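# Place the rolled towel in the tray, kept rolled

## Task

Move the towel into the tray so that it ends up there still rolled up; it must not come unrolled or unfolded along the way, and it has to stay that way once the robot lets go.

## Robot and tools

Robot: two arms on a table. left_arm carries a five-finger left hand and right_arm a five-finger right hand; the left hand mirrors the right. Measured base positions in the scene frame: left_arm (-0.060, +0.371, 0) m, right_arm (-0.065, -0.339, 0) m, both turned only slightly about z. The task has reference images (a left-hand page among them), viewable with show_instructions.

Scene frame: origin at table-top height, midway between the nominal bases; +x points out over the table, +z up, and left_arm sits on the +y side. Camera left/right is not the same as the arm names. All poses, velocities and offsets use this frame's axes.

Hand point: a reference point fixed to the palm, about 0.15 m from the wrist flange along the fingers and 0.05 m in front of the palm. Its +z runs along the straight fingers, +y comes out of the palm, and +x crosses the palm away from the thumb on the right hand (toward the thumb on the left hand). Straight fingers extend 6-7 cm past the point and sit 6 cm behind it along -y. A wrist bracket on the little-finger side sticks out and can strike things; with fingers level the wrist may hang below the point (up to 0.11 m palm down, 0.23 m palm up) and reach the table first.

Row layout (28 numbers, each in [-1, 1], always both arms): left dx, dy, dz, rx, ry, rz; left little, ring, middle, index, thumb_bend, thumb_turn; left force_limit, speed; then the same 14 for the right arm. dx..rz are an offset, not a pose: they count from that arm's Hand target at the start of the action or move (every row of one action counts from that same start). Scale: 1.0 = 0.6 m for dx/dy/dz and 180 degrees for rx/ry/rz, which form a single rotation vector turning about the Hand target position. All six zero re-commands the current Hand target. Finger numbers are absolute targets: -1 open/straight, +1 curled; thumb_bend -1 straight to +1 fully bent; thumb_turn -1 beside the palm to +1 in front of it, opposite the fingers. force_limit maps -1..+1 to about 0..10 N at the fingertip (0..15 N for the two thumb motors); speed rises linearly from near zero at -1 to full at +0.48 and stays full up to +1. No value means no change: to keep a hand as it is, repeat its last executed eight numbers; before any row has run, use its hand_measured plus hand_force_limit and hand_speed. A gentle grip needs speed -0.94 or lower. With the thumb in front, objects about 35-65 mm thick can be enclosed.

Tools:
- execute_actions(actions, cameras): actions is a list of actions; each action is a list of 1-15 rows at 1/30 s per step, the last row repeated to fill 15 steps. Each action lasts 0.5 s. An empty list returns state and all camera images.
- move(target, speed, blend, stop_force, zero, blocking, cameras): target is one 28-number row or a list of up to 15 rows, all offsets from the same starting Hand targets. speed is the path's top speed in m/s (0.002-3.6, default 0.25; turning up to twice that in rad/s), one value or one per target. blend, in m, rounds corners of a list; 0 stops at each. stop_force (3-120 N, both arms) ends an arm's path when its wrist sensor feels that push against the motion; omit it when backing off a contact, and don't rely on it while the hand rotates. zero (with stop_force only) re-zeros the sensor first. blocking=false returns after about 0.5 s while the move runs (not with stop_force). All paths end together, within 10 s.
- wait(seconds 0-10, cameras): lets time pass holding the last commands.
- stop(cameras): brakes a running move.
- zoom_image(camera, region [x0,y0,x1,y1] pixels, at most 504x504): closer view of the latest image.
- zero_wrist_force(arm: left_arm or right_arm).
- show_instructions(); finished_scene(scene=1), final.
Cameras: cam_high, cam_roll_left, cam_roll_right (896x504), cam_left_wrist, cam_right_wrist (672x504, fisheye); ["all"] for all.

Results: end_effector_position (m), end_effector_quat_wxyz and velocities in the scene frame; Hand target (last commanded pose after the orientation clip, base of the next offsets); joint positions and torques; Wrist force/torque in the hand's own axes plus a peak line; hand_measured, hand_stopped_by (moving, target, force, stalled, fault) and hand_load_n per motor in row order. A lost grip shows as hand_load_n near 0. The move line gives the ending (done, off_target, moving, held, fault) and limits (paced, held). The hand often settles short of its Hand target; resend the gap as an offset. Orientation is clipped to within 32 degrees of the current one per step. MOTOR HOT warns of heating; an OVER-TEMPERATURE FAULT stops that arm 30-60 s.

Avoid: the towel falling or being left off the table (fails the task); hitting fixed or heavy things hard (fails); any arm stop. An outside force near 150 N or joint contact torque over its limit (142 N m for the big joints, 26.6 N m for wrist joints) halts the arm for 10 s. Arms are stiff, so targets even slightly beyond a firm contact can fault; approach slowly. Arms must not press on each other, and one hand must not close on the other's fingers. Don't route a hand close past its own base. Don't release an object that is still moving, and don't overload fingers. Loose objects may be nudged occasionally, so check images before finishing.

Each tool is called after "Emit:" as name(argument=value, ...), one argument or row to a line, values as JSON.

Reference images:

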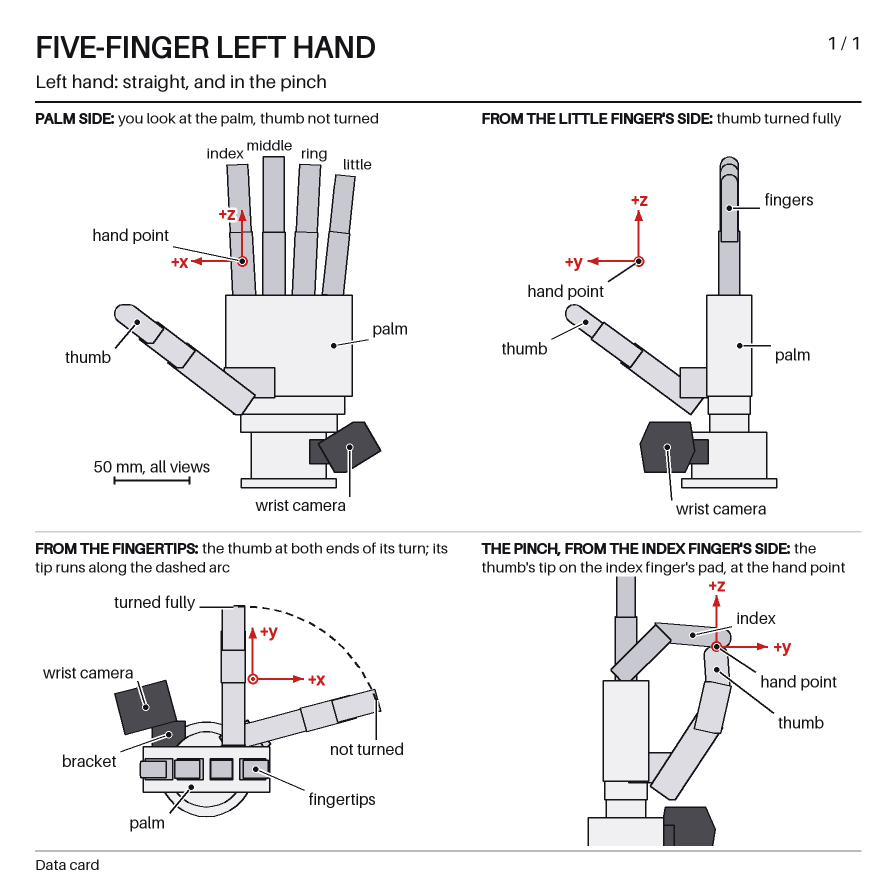

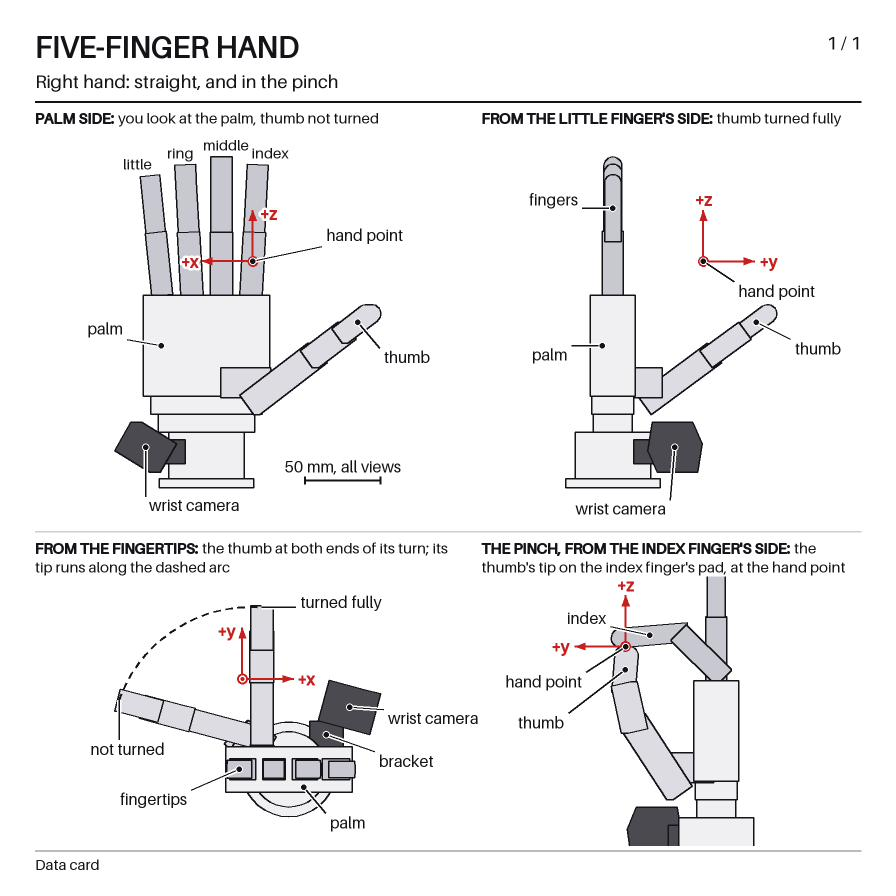

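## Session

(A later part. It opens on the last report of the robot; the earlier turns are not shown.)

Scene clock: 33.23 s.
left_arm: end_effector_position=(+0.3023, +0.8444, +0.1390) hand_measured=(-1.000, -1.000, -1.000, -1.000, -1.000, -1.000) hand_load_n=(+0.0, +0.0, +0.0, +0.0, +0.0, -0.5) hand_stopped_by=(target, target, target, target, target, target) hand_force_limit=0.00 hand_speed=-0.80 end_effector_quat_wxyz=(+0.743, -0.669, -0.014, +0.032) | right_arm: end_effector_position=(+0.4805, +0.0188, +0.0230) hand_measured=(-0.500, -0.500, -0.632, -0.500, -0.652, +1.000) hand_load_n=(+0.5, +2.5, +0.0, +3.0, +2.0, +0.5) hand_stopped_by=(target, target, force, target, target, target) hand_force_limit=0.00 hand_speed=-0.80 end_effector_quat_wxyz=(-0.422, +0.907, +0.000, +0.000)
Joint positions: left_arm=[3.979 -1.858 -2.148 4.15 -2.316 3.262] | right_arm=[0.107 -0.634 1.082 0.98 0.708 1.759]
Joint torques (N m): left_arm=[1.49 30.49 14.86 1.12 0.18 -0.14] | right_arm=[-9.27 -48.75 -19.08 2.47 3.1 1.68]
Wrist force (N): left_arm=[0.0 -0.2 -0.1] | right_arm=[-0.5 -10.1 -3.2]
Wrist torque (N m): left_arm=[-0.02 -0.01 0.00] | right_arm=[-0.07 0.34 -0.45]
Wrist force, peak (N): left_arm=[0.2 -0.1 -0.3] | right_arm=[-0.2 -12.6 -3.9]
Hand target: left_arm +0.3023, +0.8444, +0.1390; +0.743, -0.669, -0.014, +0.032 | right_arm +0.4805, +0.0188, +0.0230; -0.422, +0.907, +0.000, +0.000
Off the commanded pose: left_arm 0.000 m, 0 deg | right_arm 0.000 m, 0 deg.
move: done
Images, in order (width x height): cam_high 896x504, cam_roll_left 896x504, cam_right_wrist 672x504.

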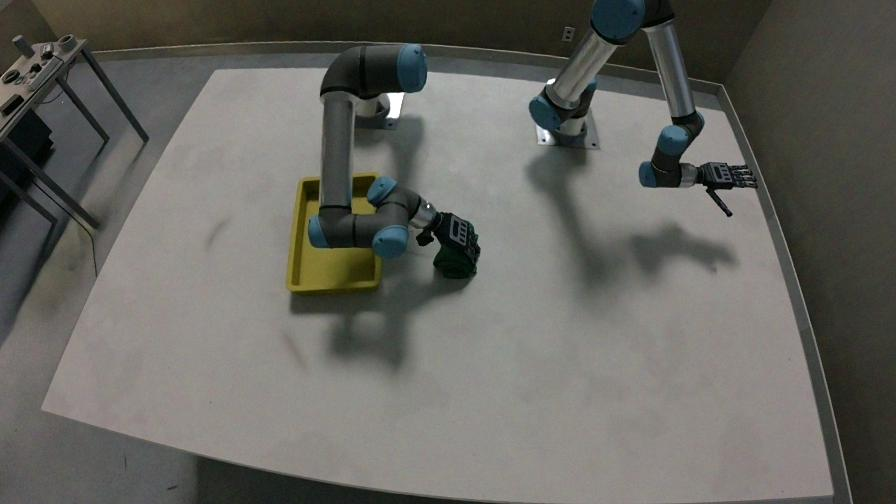

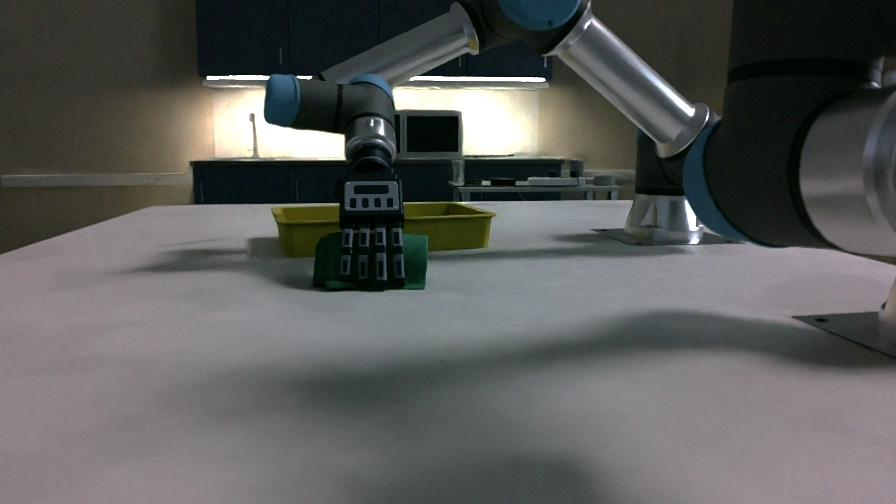

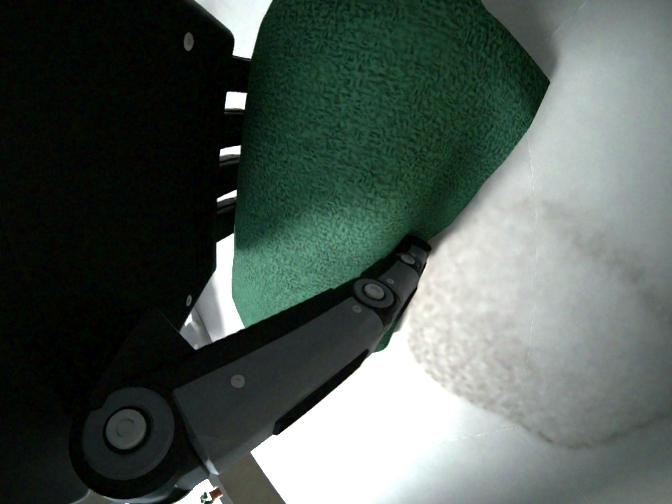

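Emit:
move(
  target=[
    [0,0,0,0,0,0,-1,-1,-1,-1,-1,-1,0,-0.8,0.0,0.0,0.012,0,0,0,-0.5,-0.5,-0.5,-0.5,-0.65,1,0,-0.8],
    [0,0,0,0,0,0,-1,-1,-1,-1,-1,-1,0,-0.8,0.0,0.0,0.012,0,0,0,-0.35,-0.35,-0.4,-0.35,-0.5,1,0,-0.85],
  ],
  speed=0.03,
  cameras=["cam_high","cam_roll_left","cam_roll_right","cam_right_wrist"],
)

Scene clock: 35.13 s.
left_arm: end_effector_position=(+0.3023, +0.8444, +0.1390) hand_measured=(-1.000, -1.000, -1.000, -1.000, -1.000, -1.000) hand_load_n=(+0.0, +0.0, +0.0, +0.0, +0.0, +0.0) hand_stopped_by=(target, target, target, target, target, target) hand_force_limit=0.00 hand_speed=-0.80 end_effector_quat_wxyz=(+0.743, -0.669, -0.014, +0.032) | right_arm: end_effector_position=(+0.4805, +0.0188, +0.0302) hand_measured=(-0.350, -0.350, -0.400, -0.350, -0.502, +1.000) hand_load_n=(+0.5, +1.0, +0.5, +1.0, +2.5, +0.5) hand_stopped_by=(target, target, target, target, target, target) hand_force_limit=0.00 hand_speed=-0.85 end_effector_quat_wxyz=(-0.422, +0.907, +0.000, +0.000)
Joint positions: left_arm=[3.979 -1.858 -2.148 4.15 -2.316 3.262] | right_arm=[0.107 -0.642 1.078 0.992 0.708 1.759]
Joint torques (N m): left_arm=[1.4 30.47 14.11 1.12 0.13 -0.17] | right_arm=[-8.05 -41.17 -9.31 -0.09 -3.52 0.68]
Wrist force (N): left_arm=[-0.1 -0.1 0.0] | right_arm=[-0.1 -3.3 -0.5]
Wrist torque (N m): left_arm=[-0.01 0.01 0.00] | right_arm=[-0.25 0.29 -0.27]
Wrist force, peak (N): left_arm=[0.0 -0.5 -0.2] | right_arm=[-0.2 -10.9 -3.6]
Hand target: left_arm +0.3023, +0.8444, +0.1390; +0.743, -0.669, -0.014, +0.032 | right_arm +0.4805, +0.0188, +0.0302; -0.422, +0.907, +0.000, +0.000
Off the commanded pose: left_arm 0.000 m, 0 deg | right_arm 0.000 m, 0 deg.
move: done
Images, in order (width x height): cam_high 896x504, cam_roll_left 896x504, cam_roll_right 896x504, cam_right_wrist 672x504.

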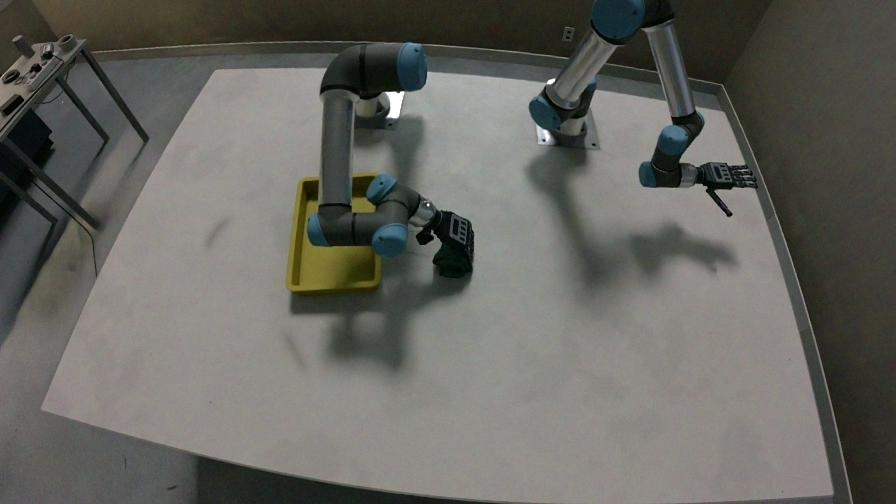

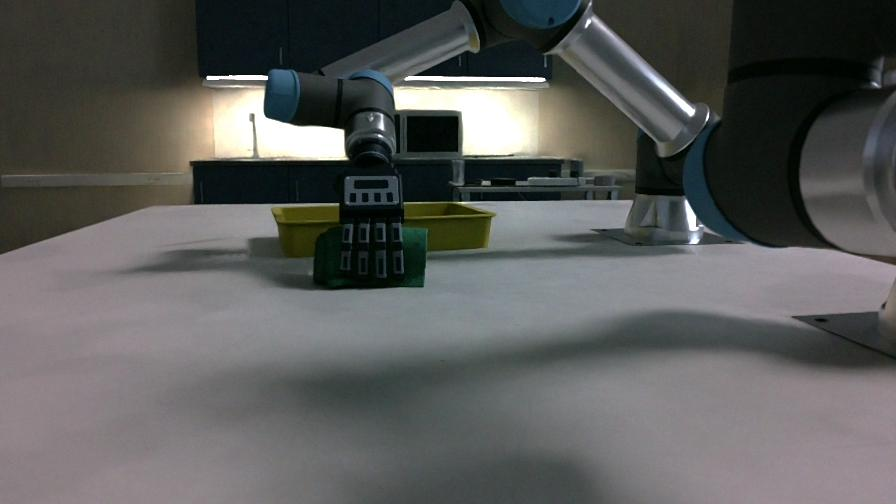

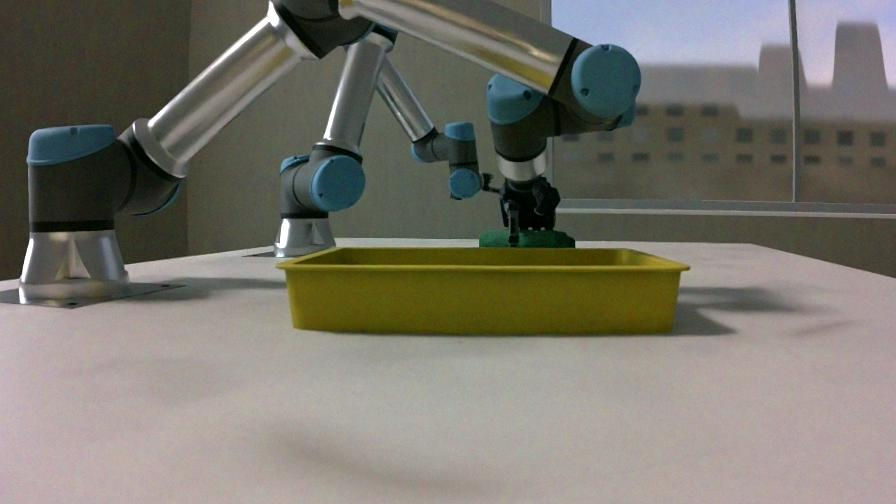

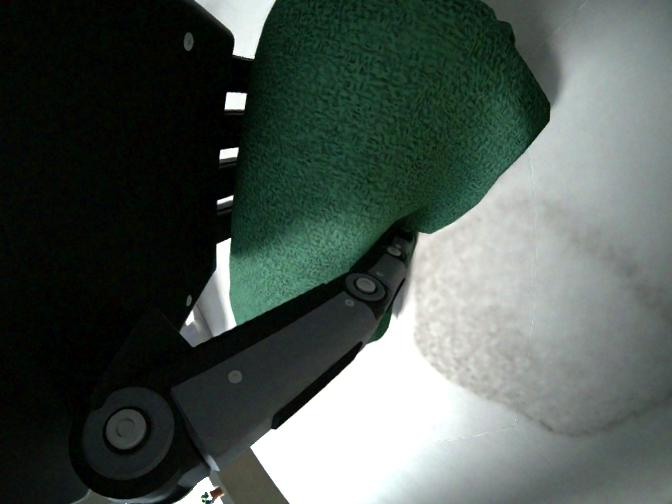

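Emit:
move(
  target=[
    [0,0,0,0,0,0,-1,-1,-1,-1,-1,-1,0,-0.8,0.0,0.0,0.0,0,0,0,-0.2,-0.2,-0.25,-0.2,-0.35,1,0,-0.85],
  ],
  speed=0.03,
  cameras=["cam_high","cam_roll_left","cam_roll_right","cam_right_wrist"],
)

Scene clock: 36.27 s.
left_arm: end_effector_position=(+0.3023, +0.8444, +0.1390) hand_measured=(-1.000, -1.000, -1.000, -1.000, -1.000, -1.000) hand_load_n=(+0.0, -0.5, +0.0, +0.0, +0.0, +0.0) hand_stopped_by=(target, target, target, target, target, target) hand_force_limit=0.00 hand_speed=-0.80 end_effector_quat_wxyz=(+0.743, -0.669, -0.014, +0.032) | right_arm: end_effector_position=(+0.4805, +0.0188, +0.0302) hand_measured=(-0.200, -0.200, -0.250, -0.200, -0.352, +1.000) hand_load_n=(+0.5, +1.0, +1.0, +1.5, +2.5, +0.5) hand_stopped_by=(target, target, target, target, target, target) hand_force_limit=0.00 hand_speed=-0.85 end_effector_quat_wxyz=(-0.422, +0.907, +0.000, +0.000)
Joint positions: left_arm=[3.979 -1.858 -2.148 4.15 -2.316 3.262] | right_arm=[0.107 -0.642 1.078 0.992 0.708 1.759]
Joint torques (N m): left_arm=[1.17 30.32 14.65 1.18 0.03 -0.25] | right_arm=[-8.13 -42.61 -8.97 -0.13 -2.21 -0.37]
Wrist force (N): left_arm=[0.0 0.0 0.0] | right_arm=[-0.1 -3.1 -0.2]
Wrist torque (N m): left_arm=[0.01 0.01 0.00] | right_arm=[-0.24 0.26 -0.23]
Wrist force, peak (N): left_arm=[-0.1 -0.3 -0.2] | right_arm=[-0.2 -5.7 -1.0]
Hand target: left_arm +0.3023, +0.8444, +0.1390; +0.743, -0.669, -0.014, +0.032 | right_arm +0.4805, +0.0188, +0.0302; -0.422, +0.907, +0.000, +0.000
Off the commanded pose: left_arm 0.000 m, 0 deg | right_arm 0.000 m, 0 deg.
move: done
Images, in order (width x height): cam_high 896x504, cam_roll_left 896x504, cam_roll_right 896x504, cam_right_wrist 672x504.

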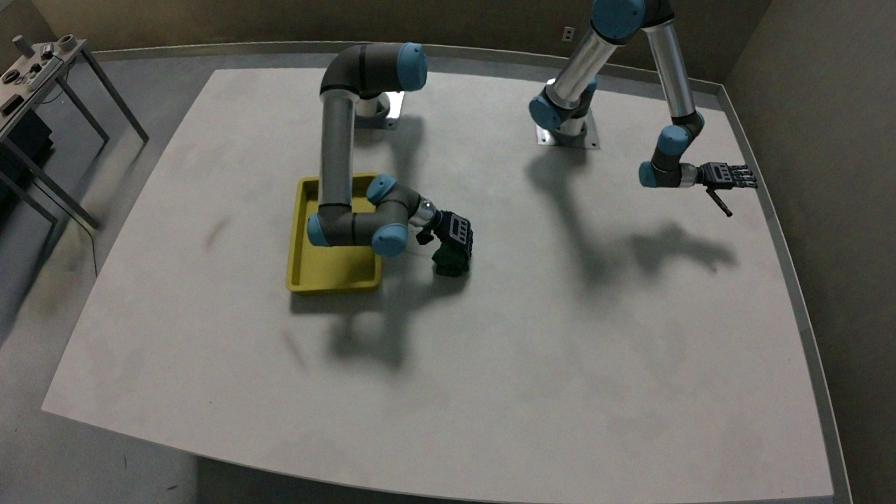

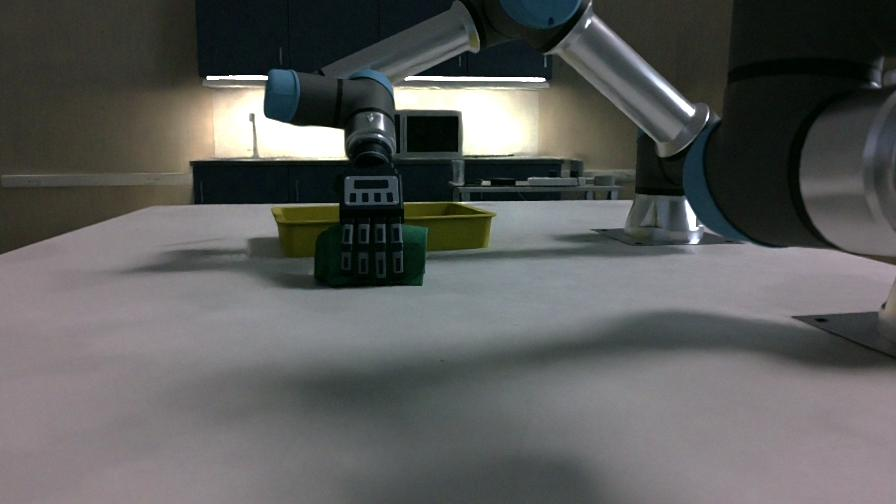

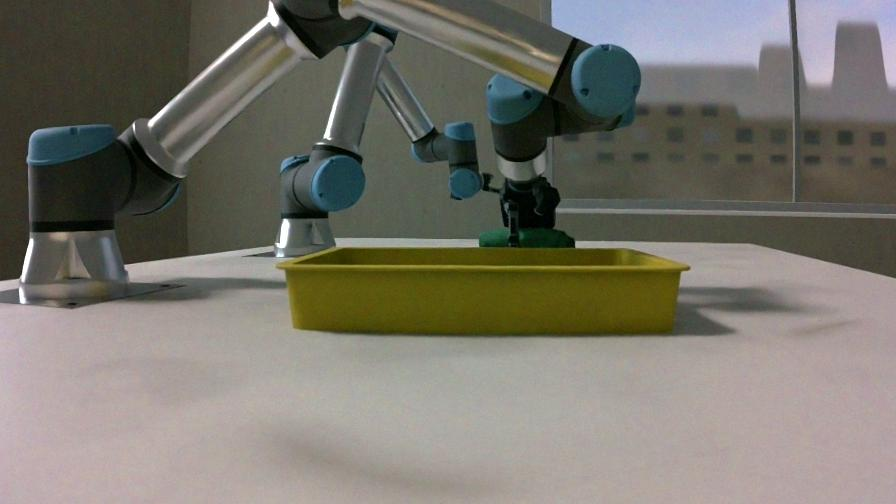

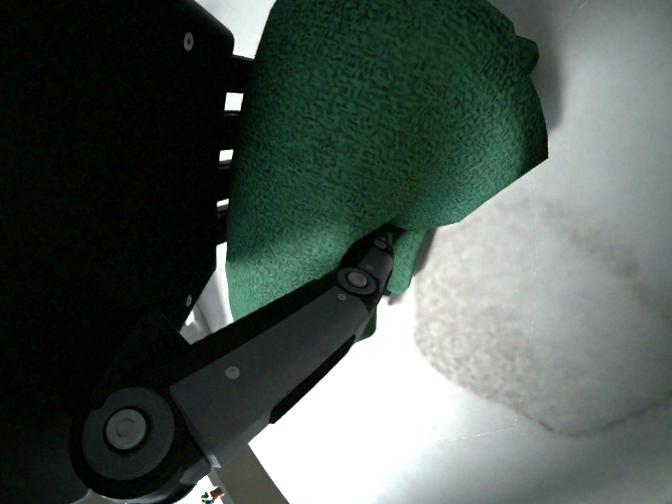

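Emit:
zoom_image(
  camera="cam_right_wrist",
  region=[300, 60, 600, 360],
)

Emit:
zoom_image(
  camera="cam_high",
  region=[400, 180, 520, 300],
)

Emit:
zoom_image(
  camera="cam_roll_left",
  region=[290, 150, 460, 300],
)

Scaled by 1.680 from the camera's 672x504 image, which has a finer 960x720 frame.

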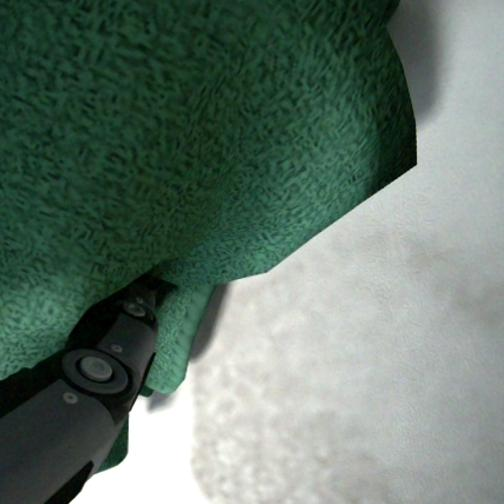

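Scaled by 4.200 from the camera's 896x504 image, which has a finer 1280x720 frame.

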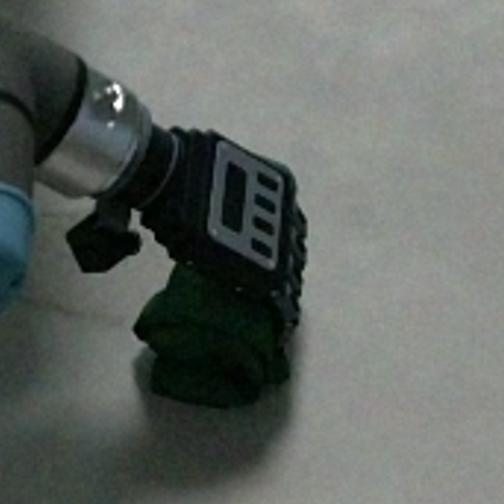

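Scaled by 2.965 from the camera's 896x504 image, which has a finer 1280x720 frame.

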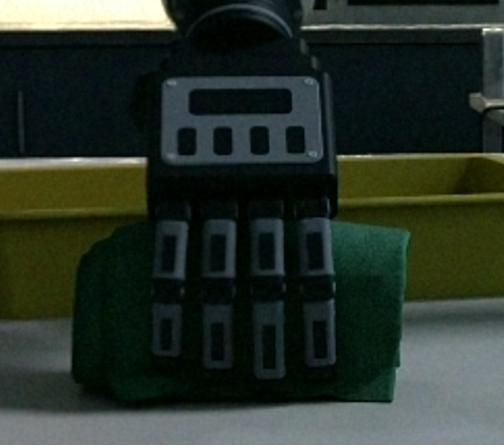

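Emit:
move(
  target=[
    [0,0,0,0,0,0,-1,-1,-1,-1,-1,-1,0,-0.8,0.0,0.0,0.05,0,0,0,-0.2,-0.2,-0.25,-0.2,-0.35,1,0,-0.85],
  ],
  speed=0.05,
  cameras=["cam_high","cam_roll_left","cam_roll_right","cam_right_wrist"],
)

Scene clock: 37.43 s.
left_arm: end_effector_position=(+0.3023, +0.8444, +0.1390) hand_measured=(-1.000, -1.000, -1.000, -1.000, -1.000, -1.000) hand_load_n=(+0.0, +0.0, +0.0, +0.0, +0.0, +0.0) hand_stopped_by=(target, target, target, target, target, target) hand_force_limit=0.00 hand_speed=-0.80 end_effector_quat_wxyz=(+0.743, -0.669, -0.014, +0.032) | right_arm: end_effector_position=(+0.4806, +0.0188, +0.0604) hand_measured=(-0.200, -0.200, -0.250, -0.200, -0.352, +1.000) hand_load_n=(+1.0, +0.0, +0.0, +1.0, +1.5, +0.5) hand_stopped_by=(target, target, target, target, target, target) hand_force_limit=0.00 hand_speed=-0.85 end_effector_quat_wxyz=(-0.422, +0.907, +0.000, +0.000)
Joint positions: left_arm=[3.979 -1.858 -2.148 4.15 -2.316 3.262] | right_arm=[0.107 -0.674 1.056 1.046 0.708 1.759]
Joint torques (N m): left_arm=[1.15 30.62 14.57 1.12 0.2 -0.22] | right_arm=[-5.81 -42.2 -9.94 0.53 -0.83 0.82]
Wrist force (N): left_arm=[0.0 0.0 -0.3] | right_arm=[-0.1 -0.3 0.7]
Wrist torque (N m): left_arm=[0.02 -0.01 0.00] | right_arm=[-0.20 0.23 -0.17]
Wrist force, peak (N): left_arm=[-0.1 -0.3 -0.3] | right_arm=[0.0 -3.2 0.0]
Hand target: left_arm +0.3023, +0.8444, +0.1390; +0.743, -0.669, -0.014, +0.032 | right_arm +0.4805, +0.0188, +0.0602; -0.422, +0.907, +0.000, +0.000
Off the commanded pose: left_arm 0.000 m, 0 deg | right_arm 0.000 m, 0 deg.
move: done
Images, in order (width x height): cam_high 896x504, cam_roll_left 896x504, cam_roll_right 896x504, cam_right_wrist 672x504.

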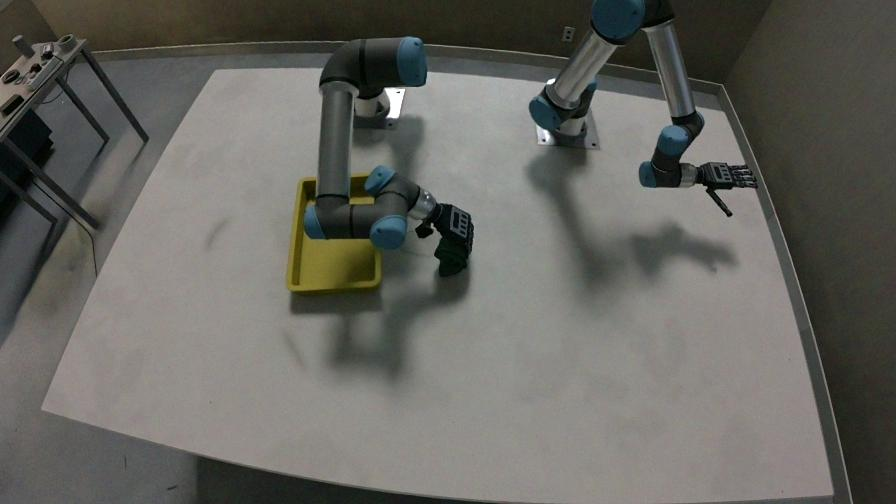

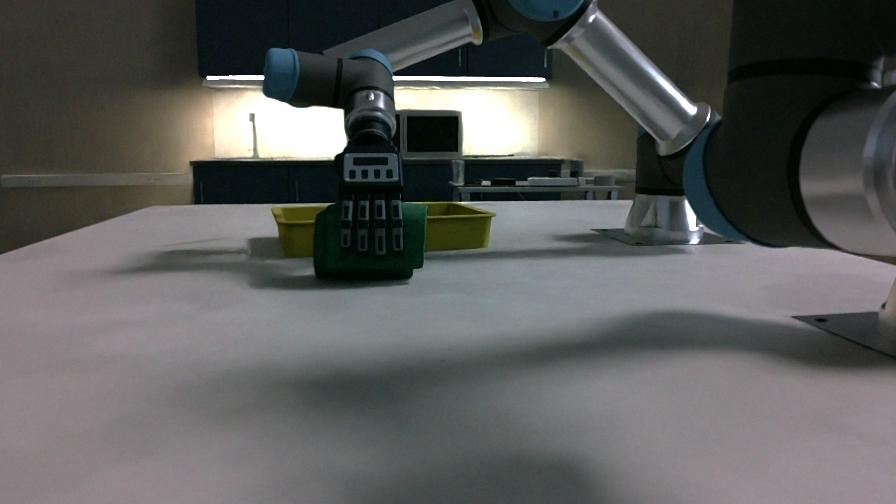

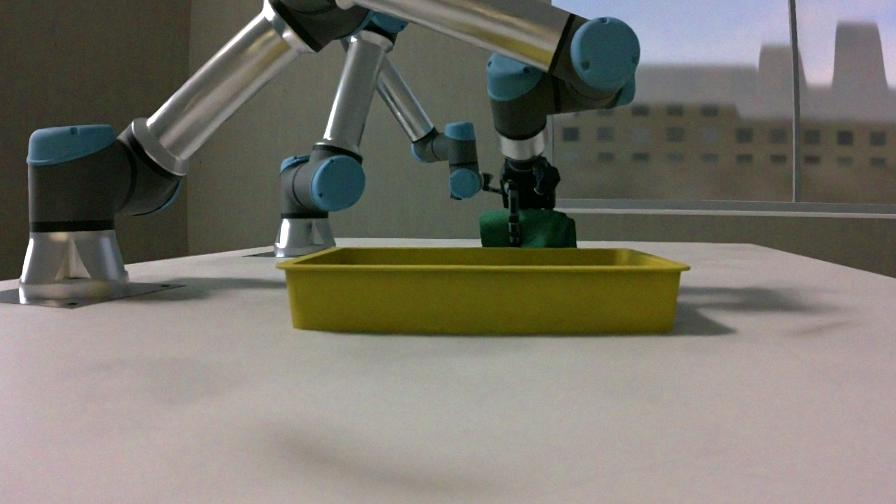

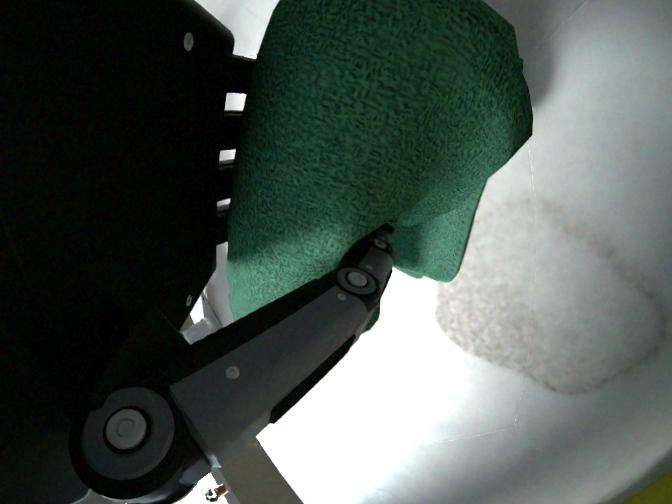

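Emit:
zoom_image(
  camera="cam_roll_left",
  region=[290, 150, 460, 300],
)

Emit:
zoom_image(
  camera="cam_high",
  region=[400, 180, 520, 300],
)

Emit:
zoom_image(
  camera="cam_right_wrist",
  region=[300, 0, 640, 360],
)

Scaled by 2.965 from the camera's 896x504 image, which has a finer 1280x720 frame.

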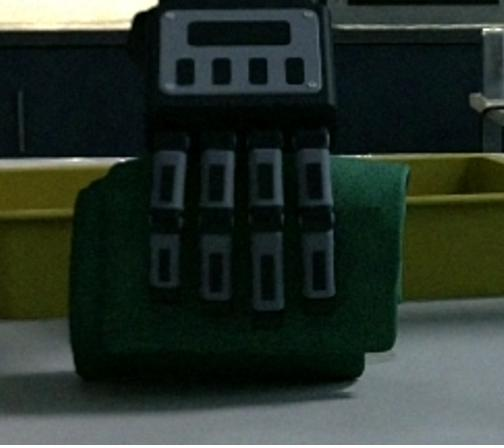

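Scaled by 4.200 from the camera's 896x504 image, which has a finer 1280x720 frame.

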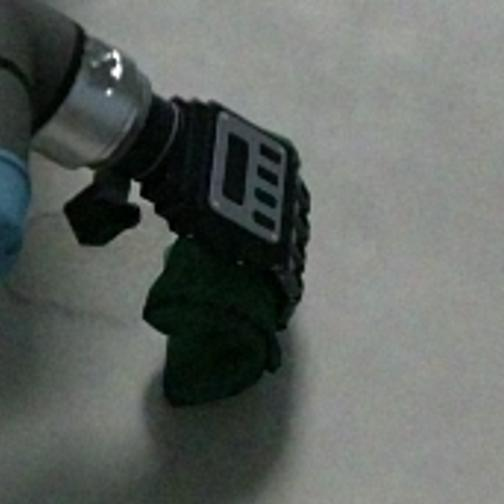

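Scaled by 1.400 from the camera's 672x504 image, which has a finer 960x720 frame.

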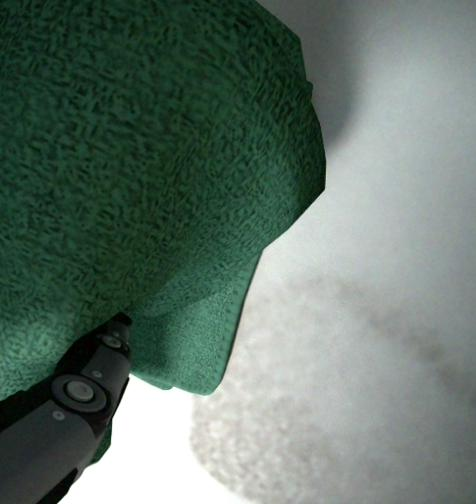

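Emit:
move(
  target=[
    [0,0,0,0,0,0,-1,-1,-1,-1,-1,-1,0,-0.8,0.0,0.0,0.0,0,0,0,-0.1,-0.1,-0.15,-0.1,-0.27,1,0,-0.85],
    [0,0,0,0,0,0,-1,-1,-1,-1,-1,-1,0,-0.8,0.0,0.0,0.06,0,0,0,-0.1,-0.1,-0.15,-0.1,-0.27,1,0,-0.85],
  ],
  speed=0.05,
  cameras=["cam_high","cam_roll_left","cam_roll_right","cam_right_wrist"],
)

Scene clock: 39.43 s.
left_arm: end_effector_position=(+0.3023, +0.8444, +0.1390) hand_measured=(-1.000, -1.000, -1.000, -1.000, -1.000, -1.000) hand_load_n=(+0.0, +0.0, +0.0, +0.0, +0.0, +0.0) hand_stopped_by=(target, target, target, target, target, target) hand_force_limit=0.00 hand_speed=-0.80 end_effector_quat_wxyz=(+0.743, -0.669, -0.014, +0.032) | right_arm: end_effector_position=(+0.4806, +0.0188, +0.0964) hand_measured=(-0.100, -0.100, -0.150, -0.102, -0.280, +1.000) hand_load_n=(+0.5, +2.0, +1.0, +6.0, +7.5, +0.5) hand_stopped_by=(target, target, target, force, force, target) hand_force_limit=0.00 hand_speed=-0.85 end_effector_quat_wxyz=(-0.422, +0.907, +0.000, +0.000) end_effector_velocity=(+0.000, +0.000, -0.003) end_effector_angular_velocity=(+0.000, -0.002, +0.001)
Joint positions: left_arm=[3.979 -1.858 -2.148 4.15 -2.316 3.262] | right_arm=[0.107 -0.708 1.022 1.114 0.708 1.759]
Joint velocities: left_arm=[within noise] | right_arm=[0.001 0.002 0.002 -0.006 0 -0.001]
Joint torques (N m): left_arm=[1.47 30.81 14.68 1.13 0.13 -0.21] | right_arm=[-3.83 -42.74 -8.82 -0.13 1.42 0.15]
Wrist force (N): left_arm=[-0.1 -0.2 0.0] | right_arm=[-0.1 0.0 1.2]
Wrist torque (N m): left_arm=[-0.02 0.01 0.00] | right_arm=[-0.21 0.23 -0.18]
Wrist force, peak (N): left_arm=[0.0 -0.3 -0.3] | right_arm=[-0.2 0.8 1.7]
Hand target: left_arm +0.3023, +0.8444, +0.1390; +0.743, -0.669, -0.014, +0.032 | right_arm +0.4805, +0.0188, +0.0962; -0.422, +0.907, +0.000, +0.000
Off the commanded pose: left_arm 0.000 m, 0 deg | right_arm 0.000 m, 0 deg.
move: done
Images, in order (width x height): cam_high 896x504, cam_roll_left 896x504, cam_roll_right 896x504, cam_right_wrist 672x504.

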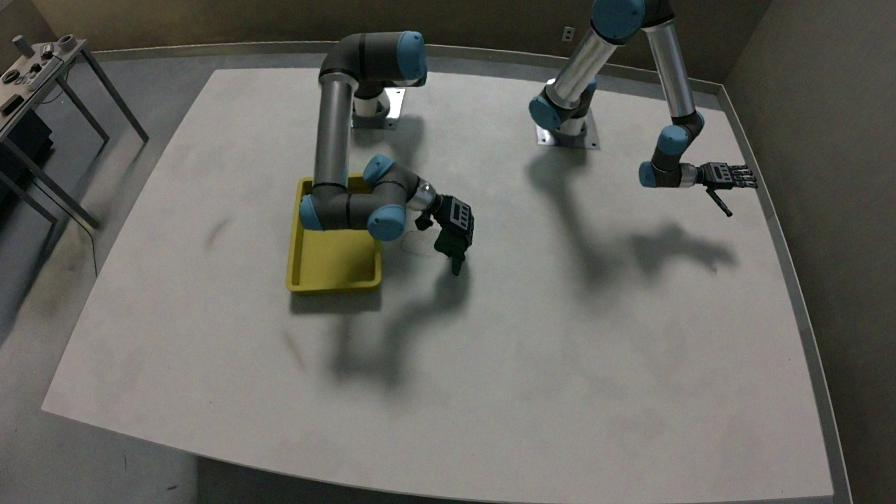

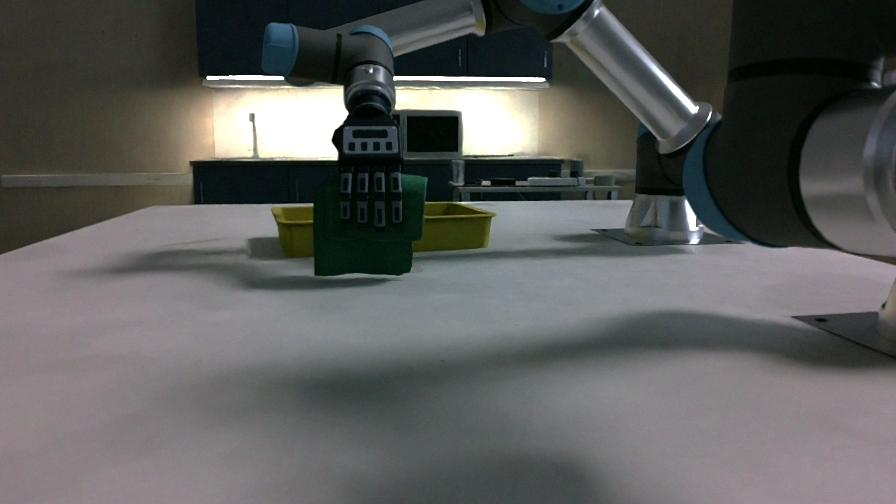

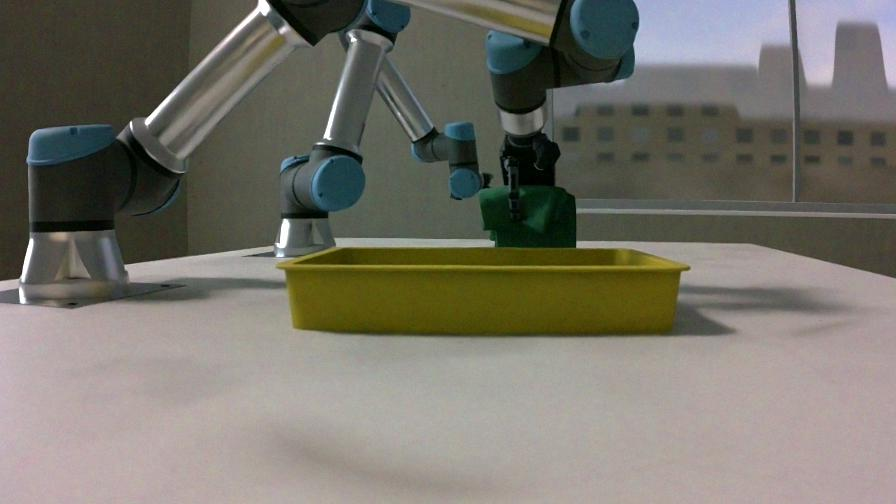

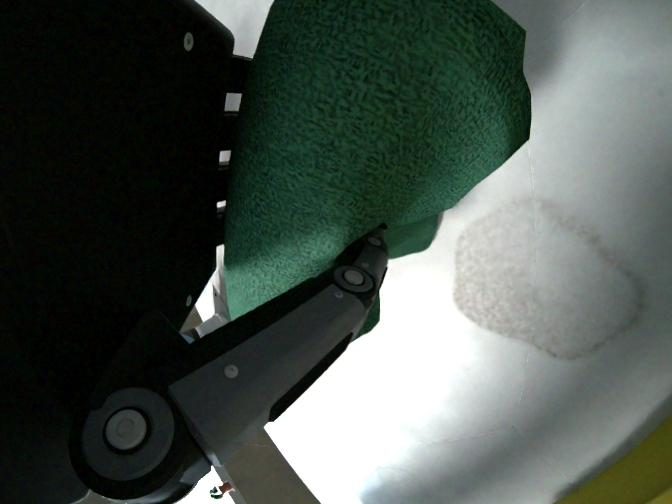

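Emit:
zoom_image(
  camera="cam_roll_left",
  region=[290, 150, 460, 300],
)

Emit:
zoom_image(
  camera="cam_high",
  region=[400, 180, 520, 300],
)

Emit:
zoom_image(
  camera="cam_roll_right",
  region=[440, 130, 620, 280],
)

Scaled by 2.965 from the camera's 896x504 image, which has a finer 1280x720 frame.

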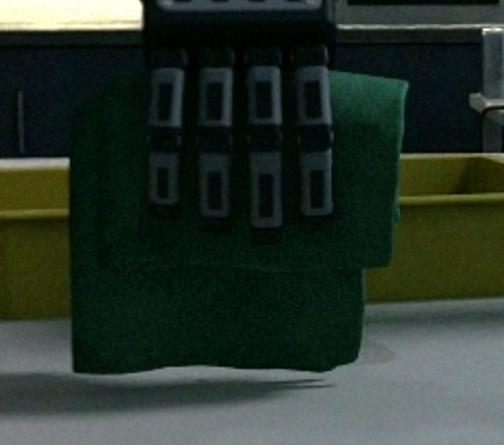

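Scaled by 4.200 from the camera's 896x504 image, which has a finer 1280x720 frame.

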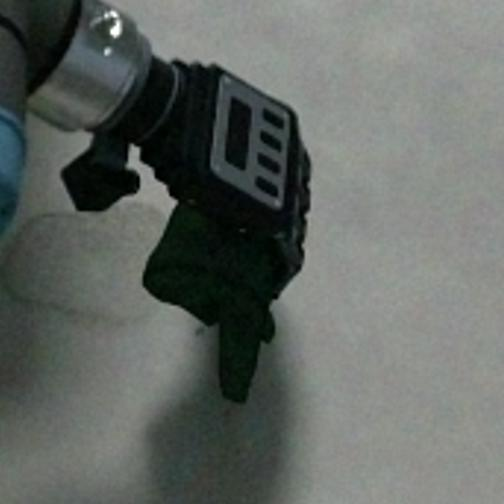

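Scaled by 2.800 from the camera's 896x504 image, which has a finer 1280x720 frame.

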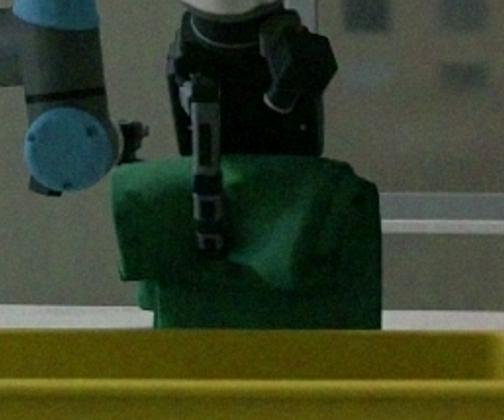

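Emit:
move(
  target=[
    [0,0,0,0,0,0,-1,-1,-1,-1,-1,-1,0,-0.8,0.0,0.0,-0.06,0,0,0,-0.1,-0.1,-0.15,-0.102,-0.28,1,0,-0.85],
  ],
  speed=0.05,
  cameras=["cam_high","cam_roll_left","cam_roll_right"],
)

Scene clock: 41.97 s.
left_arm: end_effector_position=(+0.3023, +0.8444, +0.1390) hand_measured=(-1.000, -1.000, -1.000, -1.000, -1.000, -1.000) hand_load_n=(+0.0, +0.0, -0.5, +0.0, +0.0, -0.5) hand_stopped_by=(target, target, target, target, target, target) hand_force_limit=0.00 hand_speed=-0.80 end_effector_quat_wxyz=(+0.743, -0.669, -0.014, +0.032) | right_arm: end_effector_position=(+0.4805, +0.0188, +0.0600) hand_measured=(-0.100, -0.100, -0.150, -0.104, -0.284, +1.000) hand_load_n=(+1.0, +2.0, +1.0, +5.5, +7.0, +0.5) hand_stopped_by=(target, target, target, force, target, target) hand_force_limit=0.00 hand_speed=-0.85 end_effector_quat_wxyz=(-0.422, +0.907, +0.000, +0.000) end_effector_velocity=(-0.001, +0.000, +0.003) end_effector_angular_velocity=(+0.000, +0.001, +0.001)
Joint positions: left_arm=[3.979 -1.858 -2.148 4.15 -2.316 3.262] | right_arm=[0.107 -0.674 1.057 1.045 0.708 1.759]
Joint velocities: left_arm=[within noise] | right_arm=[0 -0.003 -0.001 0.006 0 -0.001]
Joint torques (N m): left_arm=[0.96 30.49 14.78 1.08 0.22 -0.36] | right_arm=[-3.64 -65.2 -28.21 4.52 1.28 1.13]
Wrist force (N): left_arm=[-0.1 -0.1 -0.1] | right_arm=[0.0 -0.4 0.7]
Wrist torque (N m): left_arm=[0.01 0.02 -0.01] | right_arm=[-0.21 0.23 -0.18]
Wrist force, peak (N): left_arm=[-0.2 -0.2 -0.3] | right_arm=[-0.4 0.6 1.3]
Hand target: left_arm +0.3023, +0.8444, +0.1390; +0.743, -0.669, -0.014, +0.032 | right_arm +0.4805, +0.0188, +0.0602; -0.422, +0.907, +0.000, +0.000
Off the commanded pose: left_arm 0.000 m, 0 deg | right_arm 0.000 m, 0 deg.
move: done
Images, in order (width x height): cam_high 896x504, cam_roll_left 896x504, cam_roll_right 896x504.

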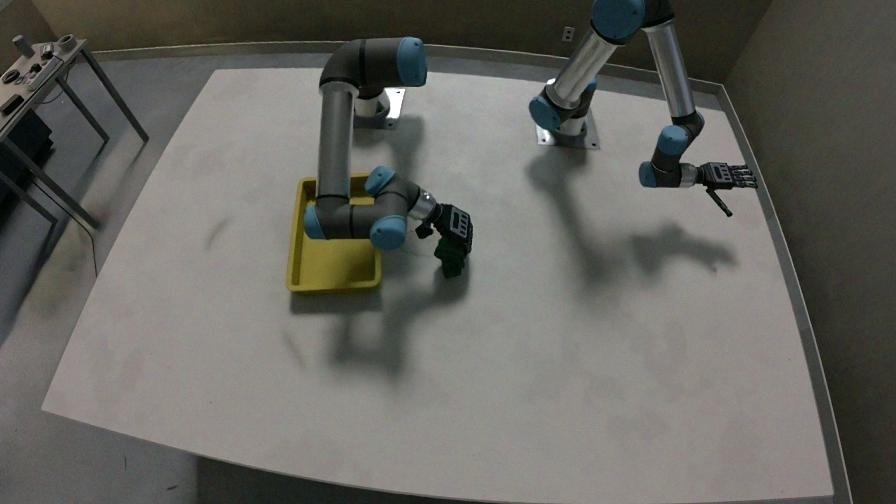

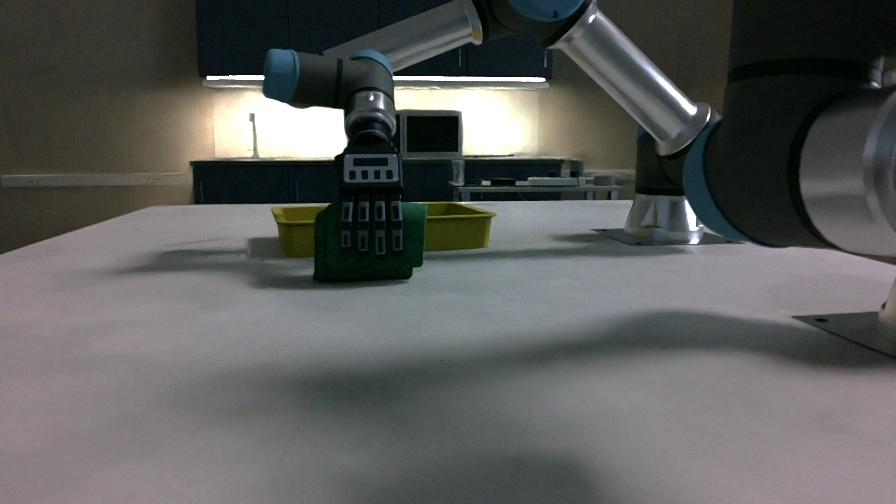

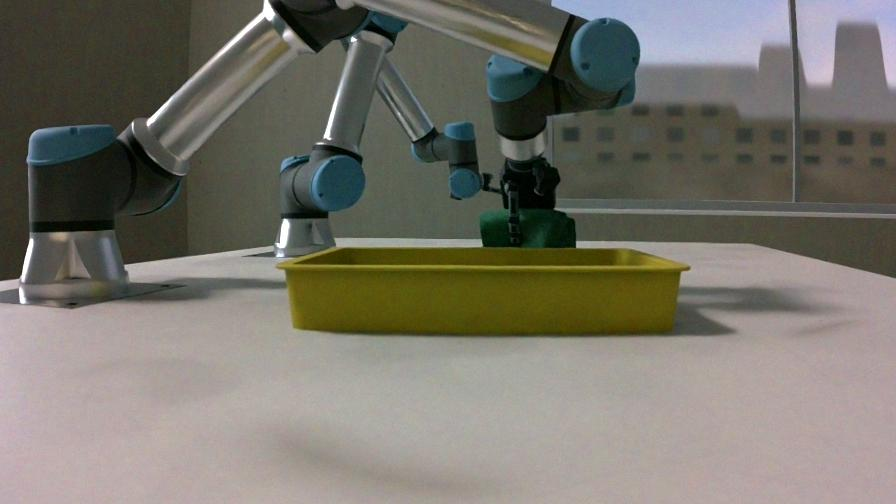

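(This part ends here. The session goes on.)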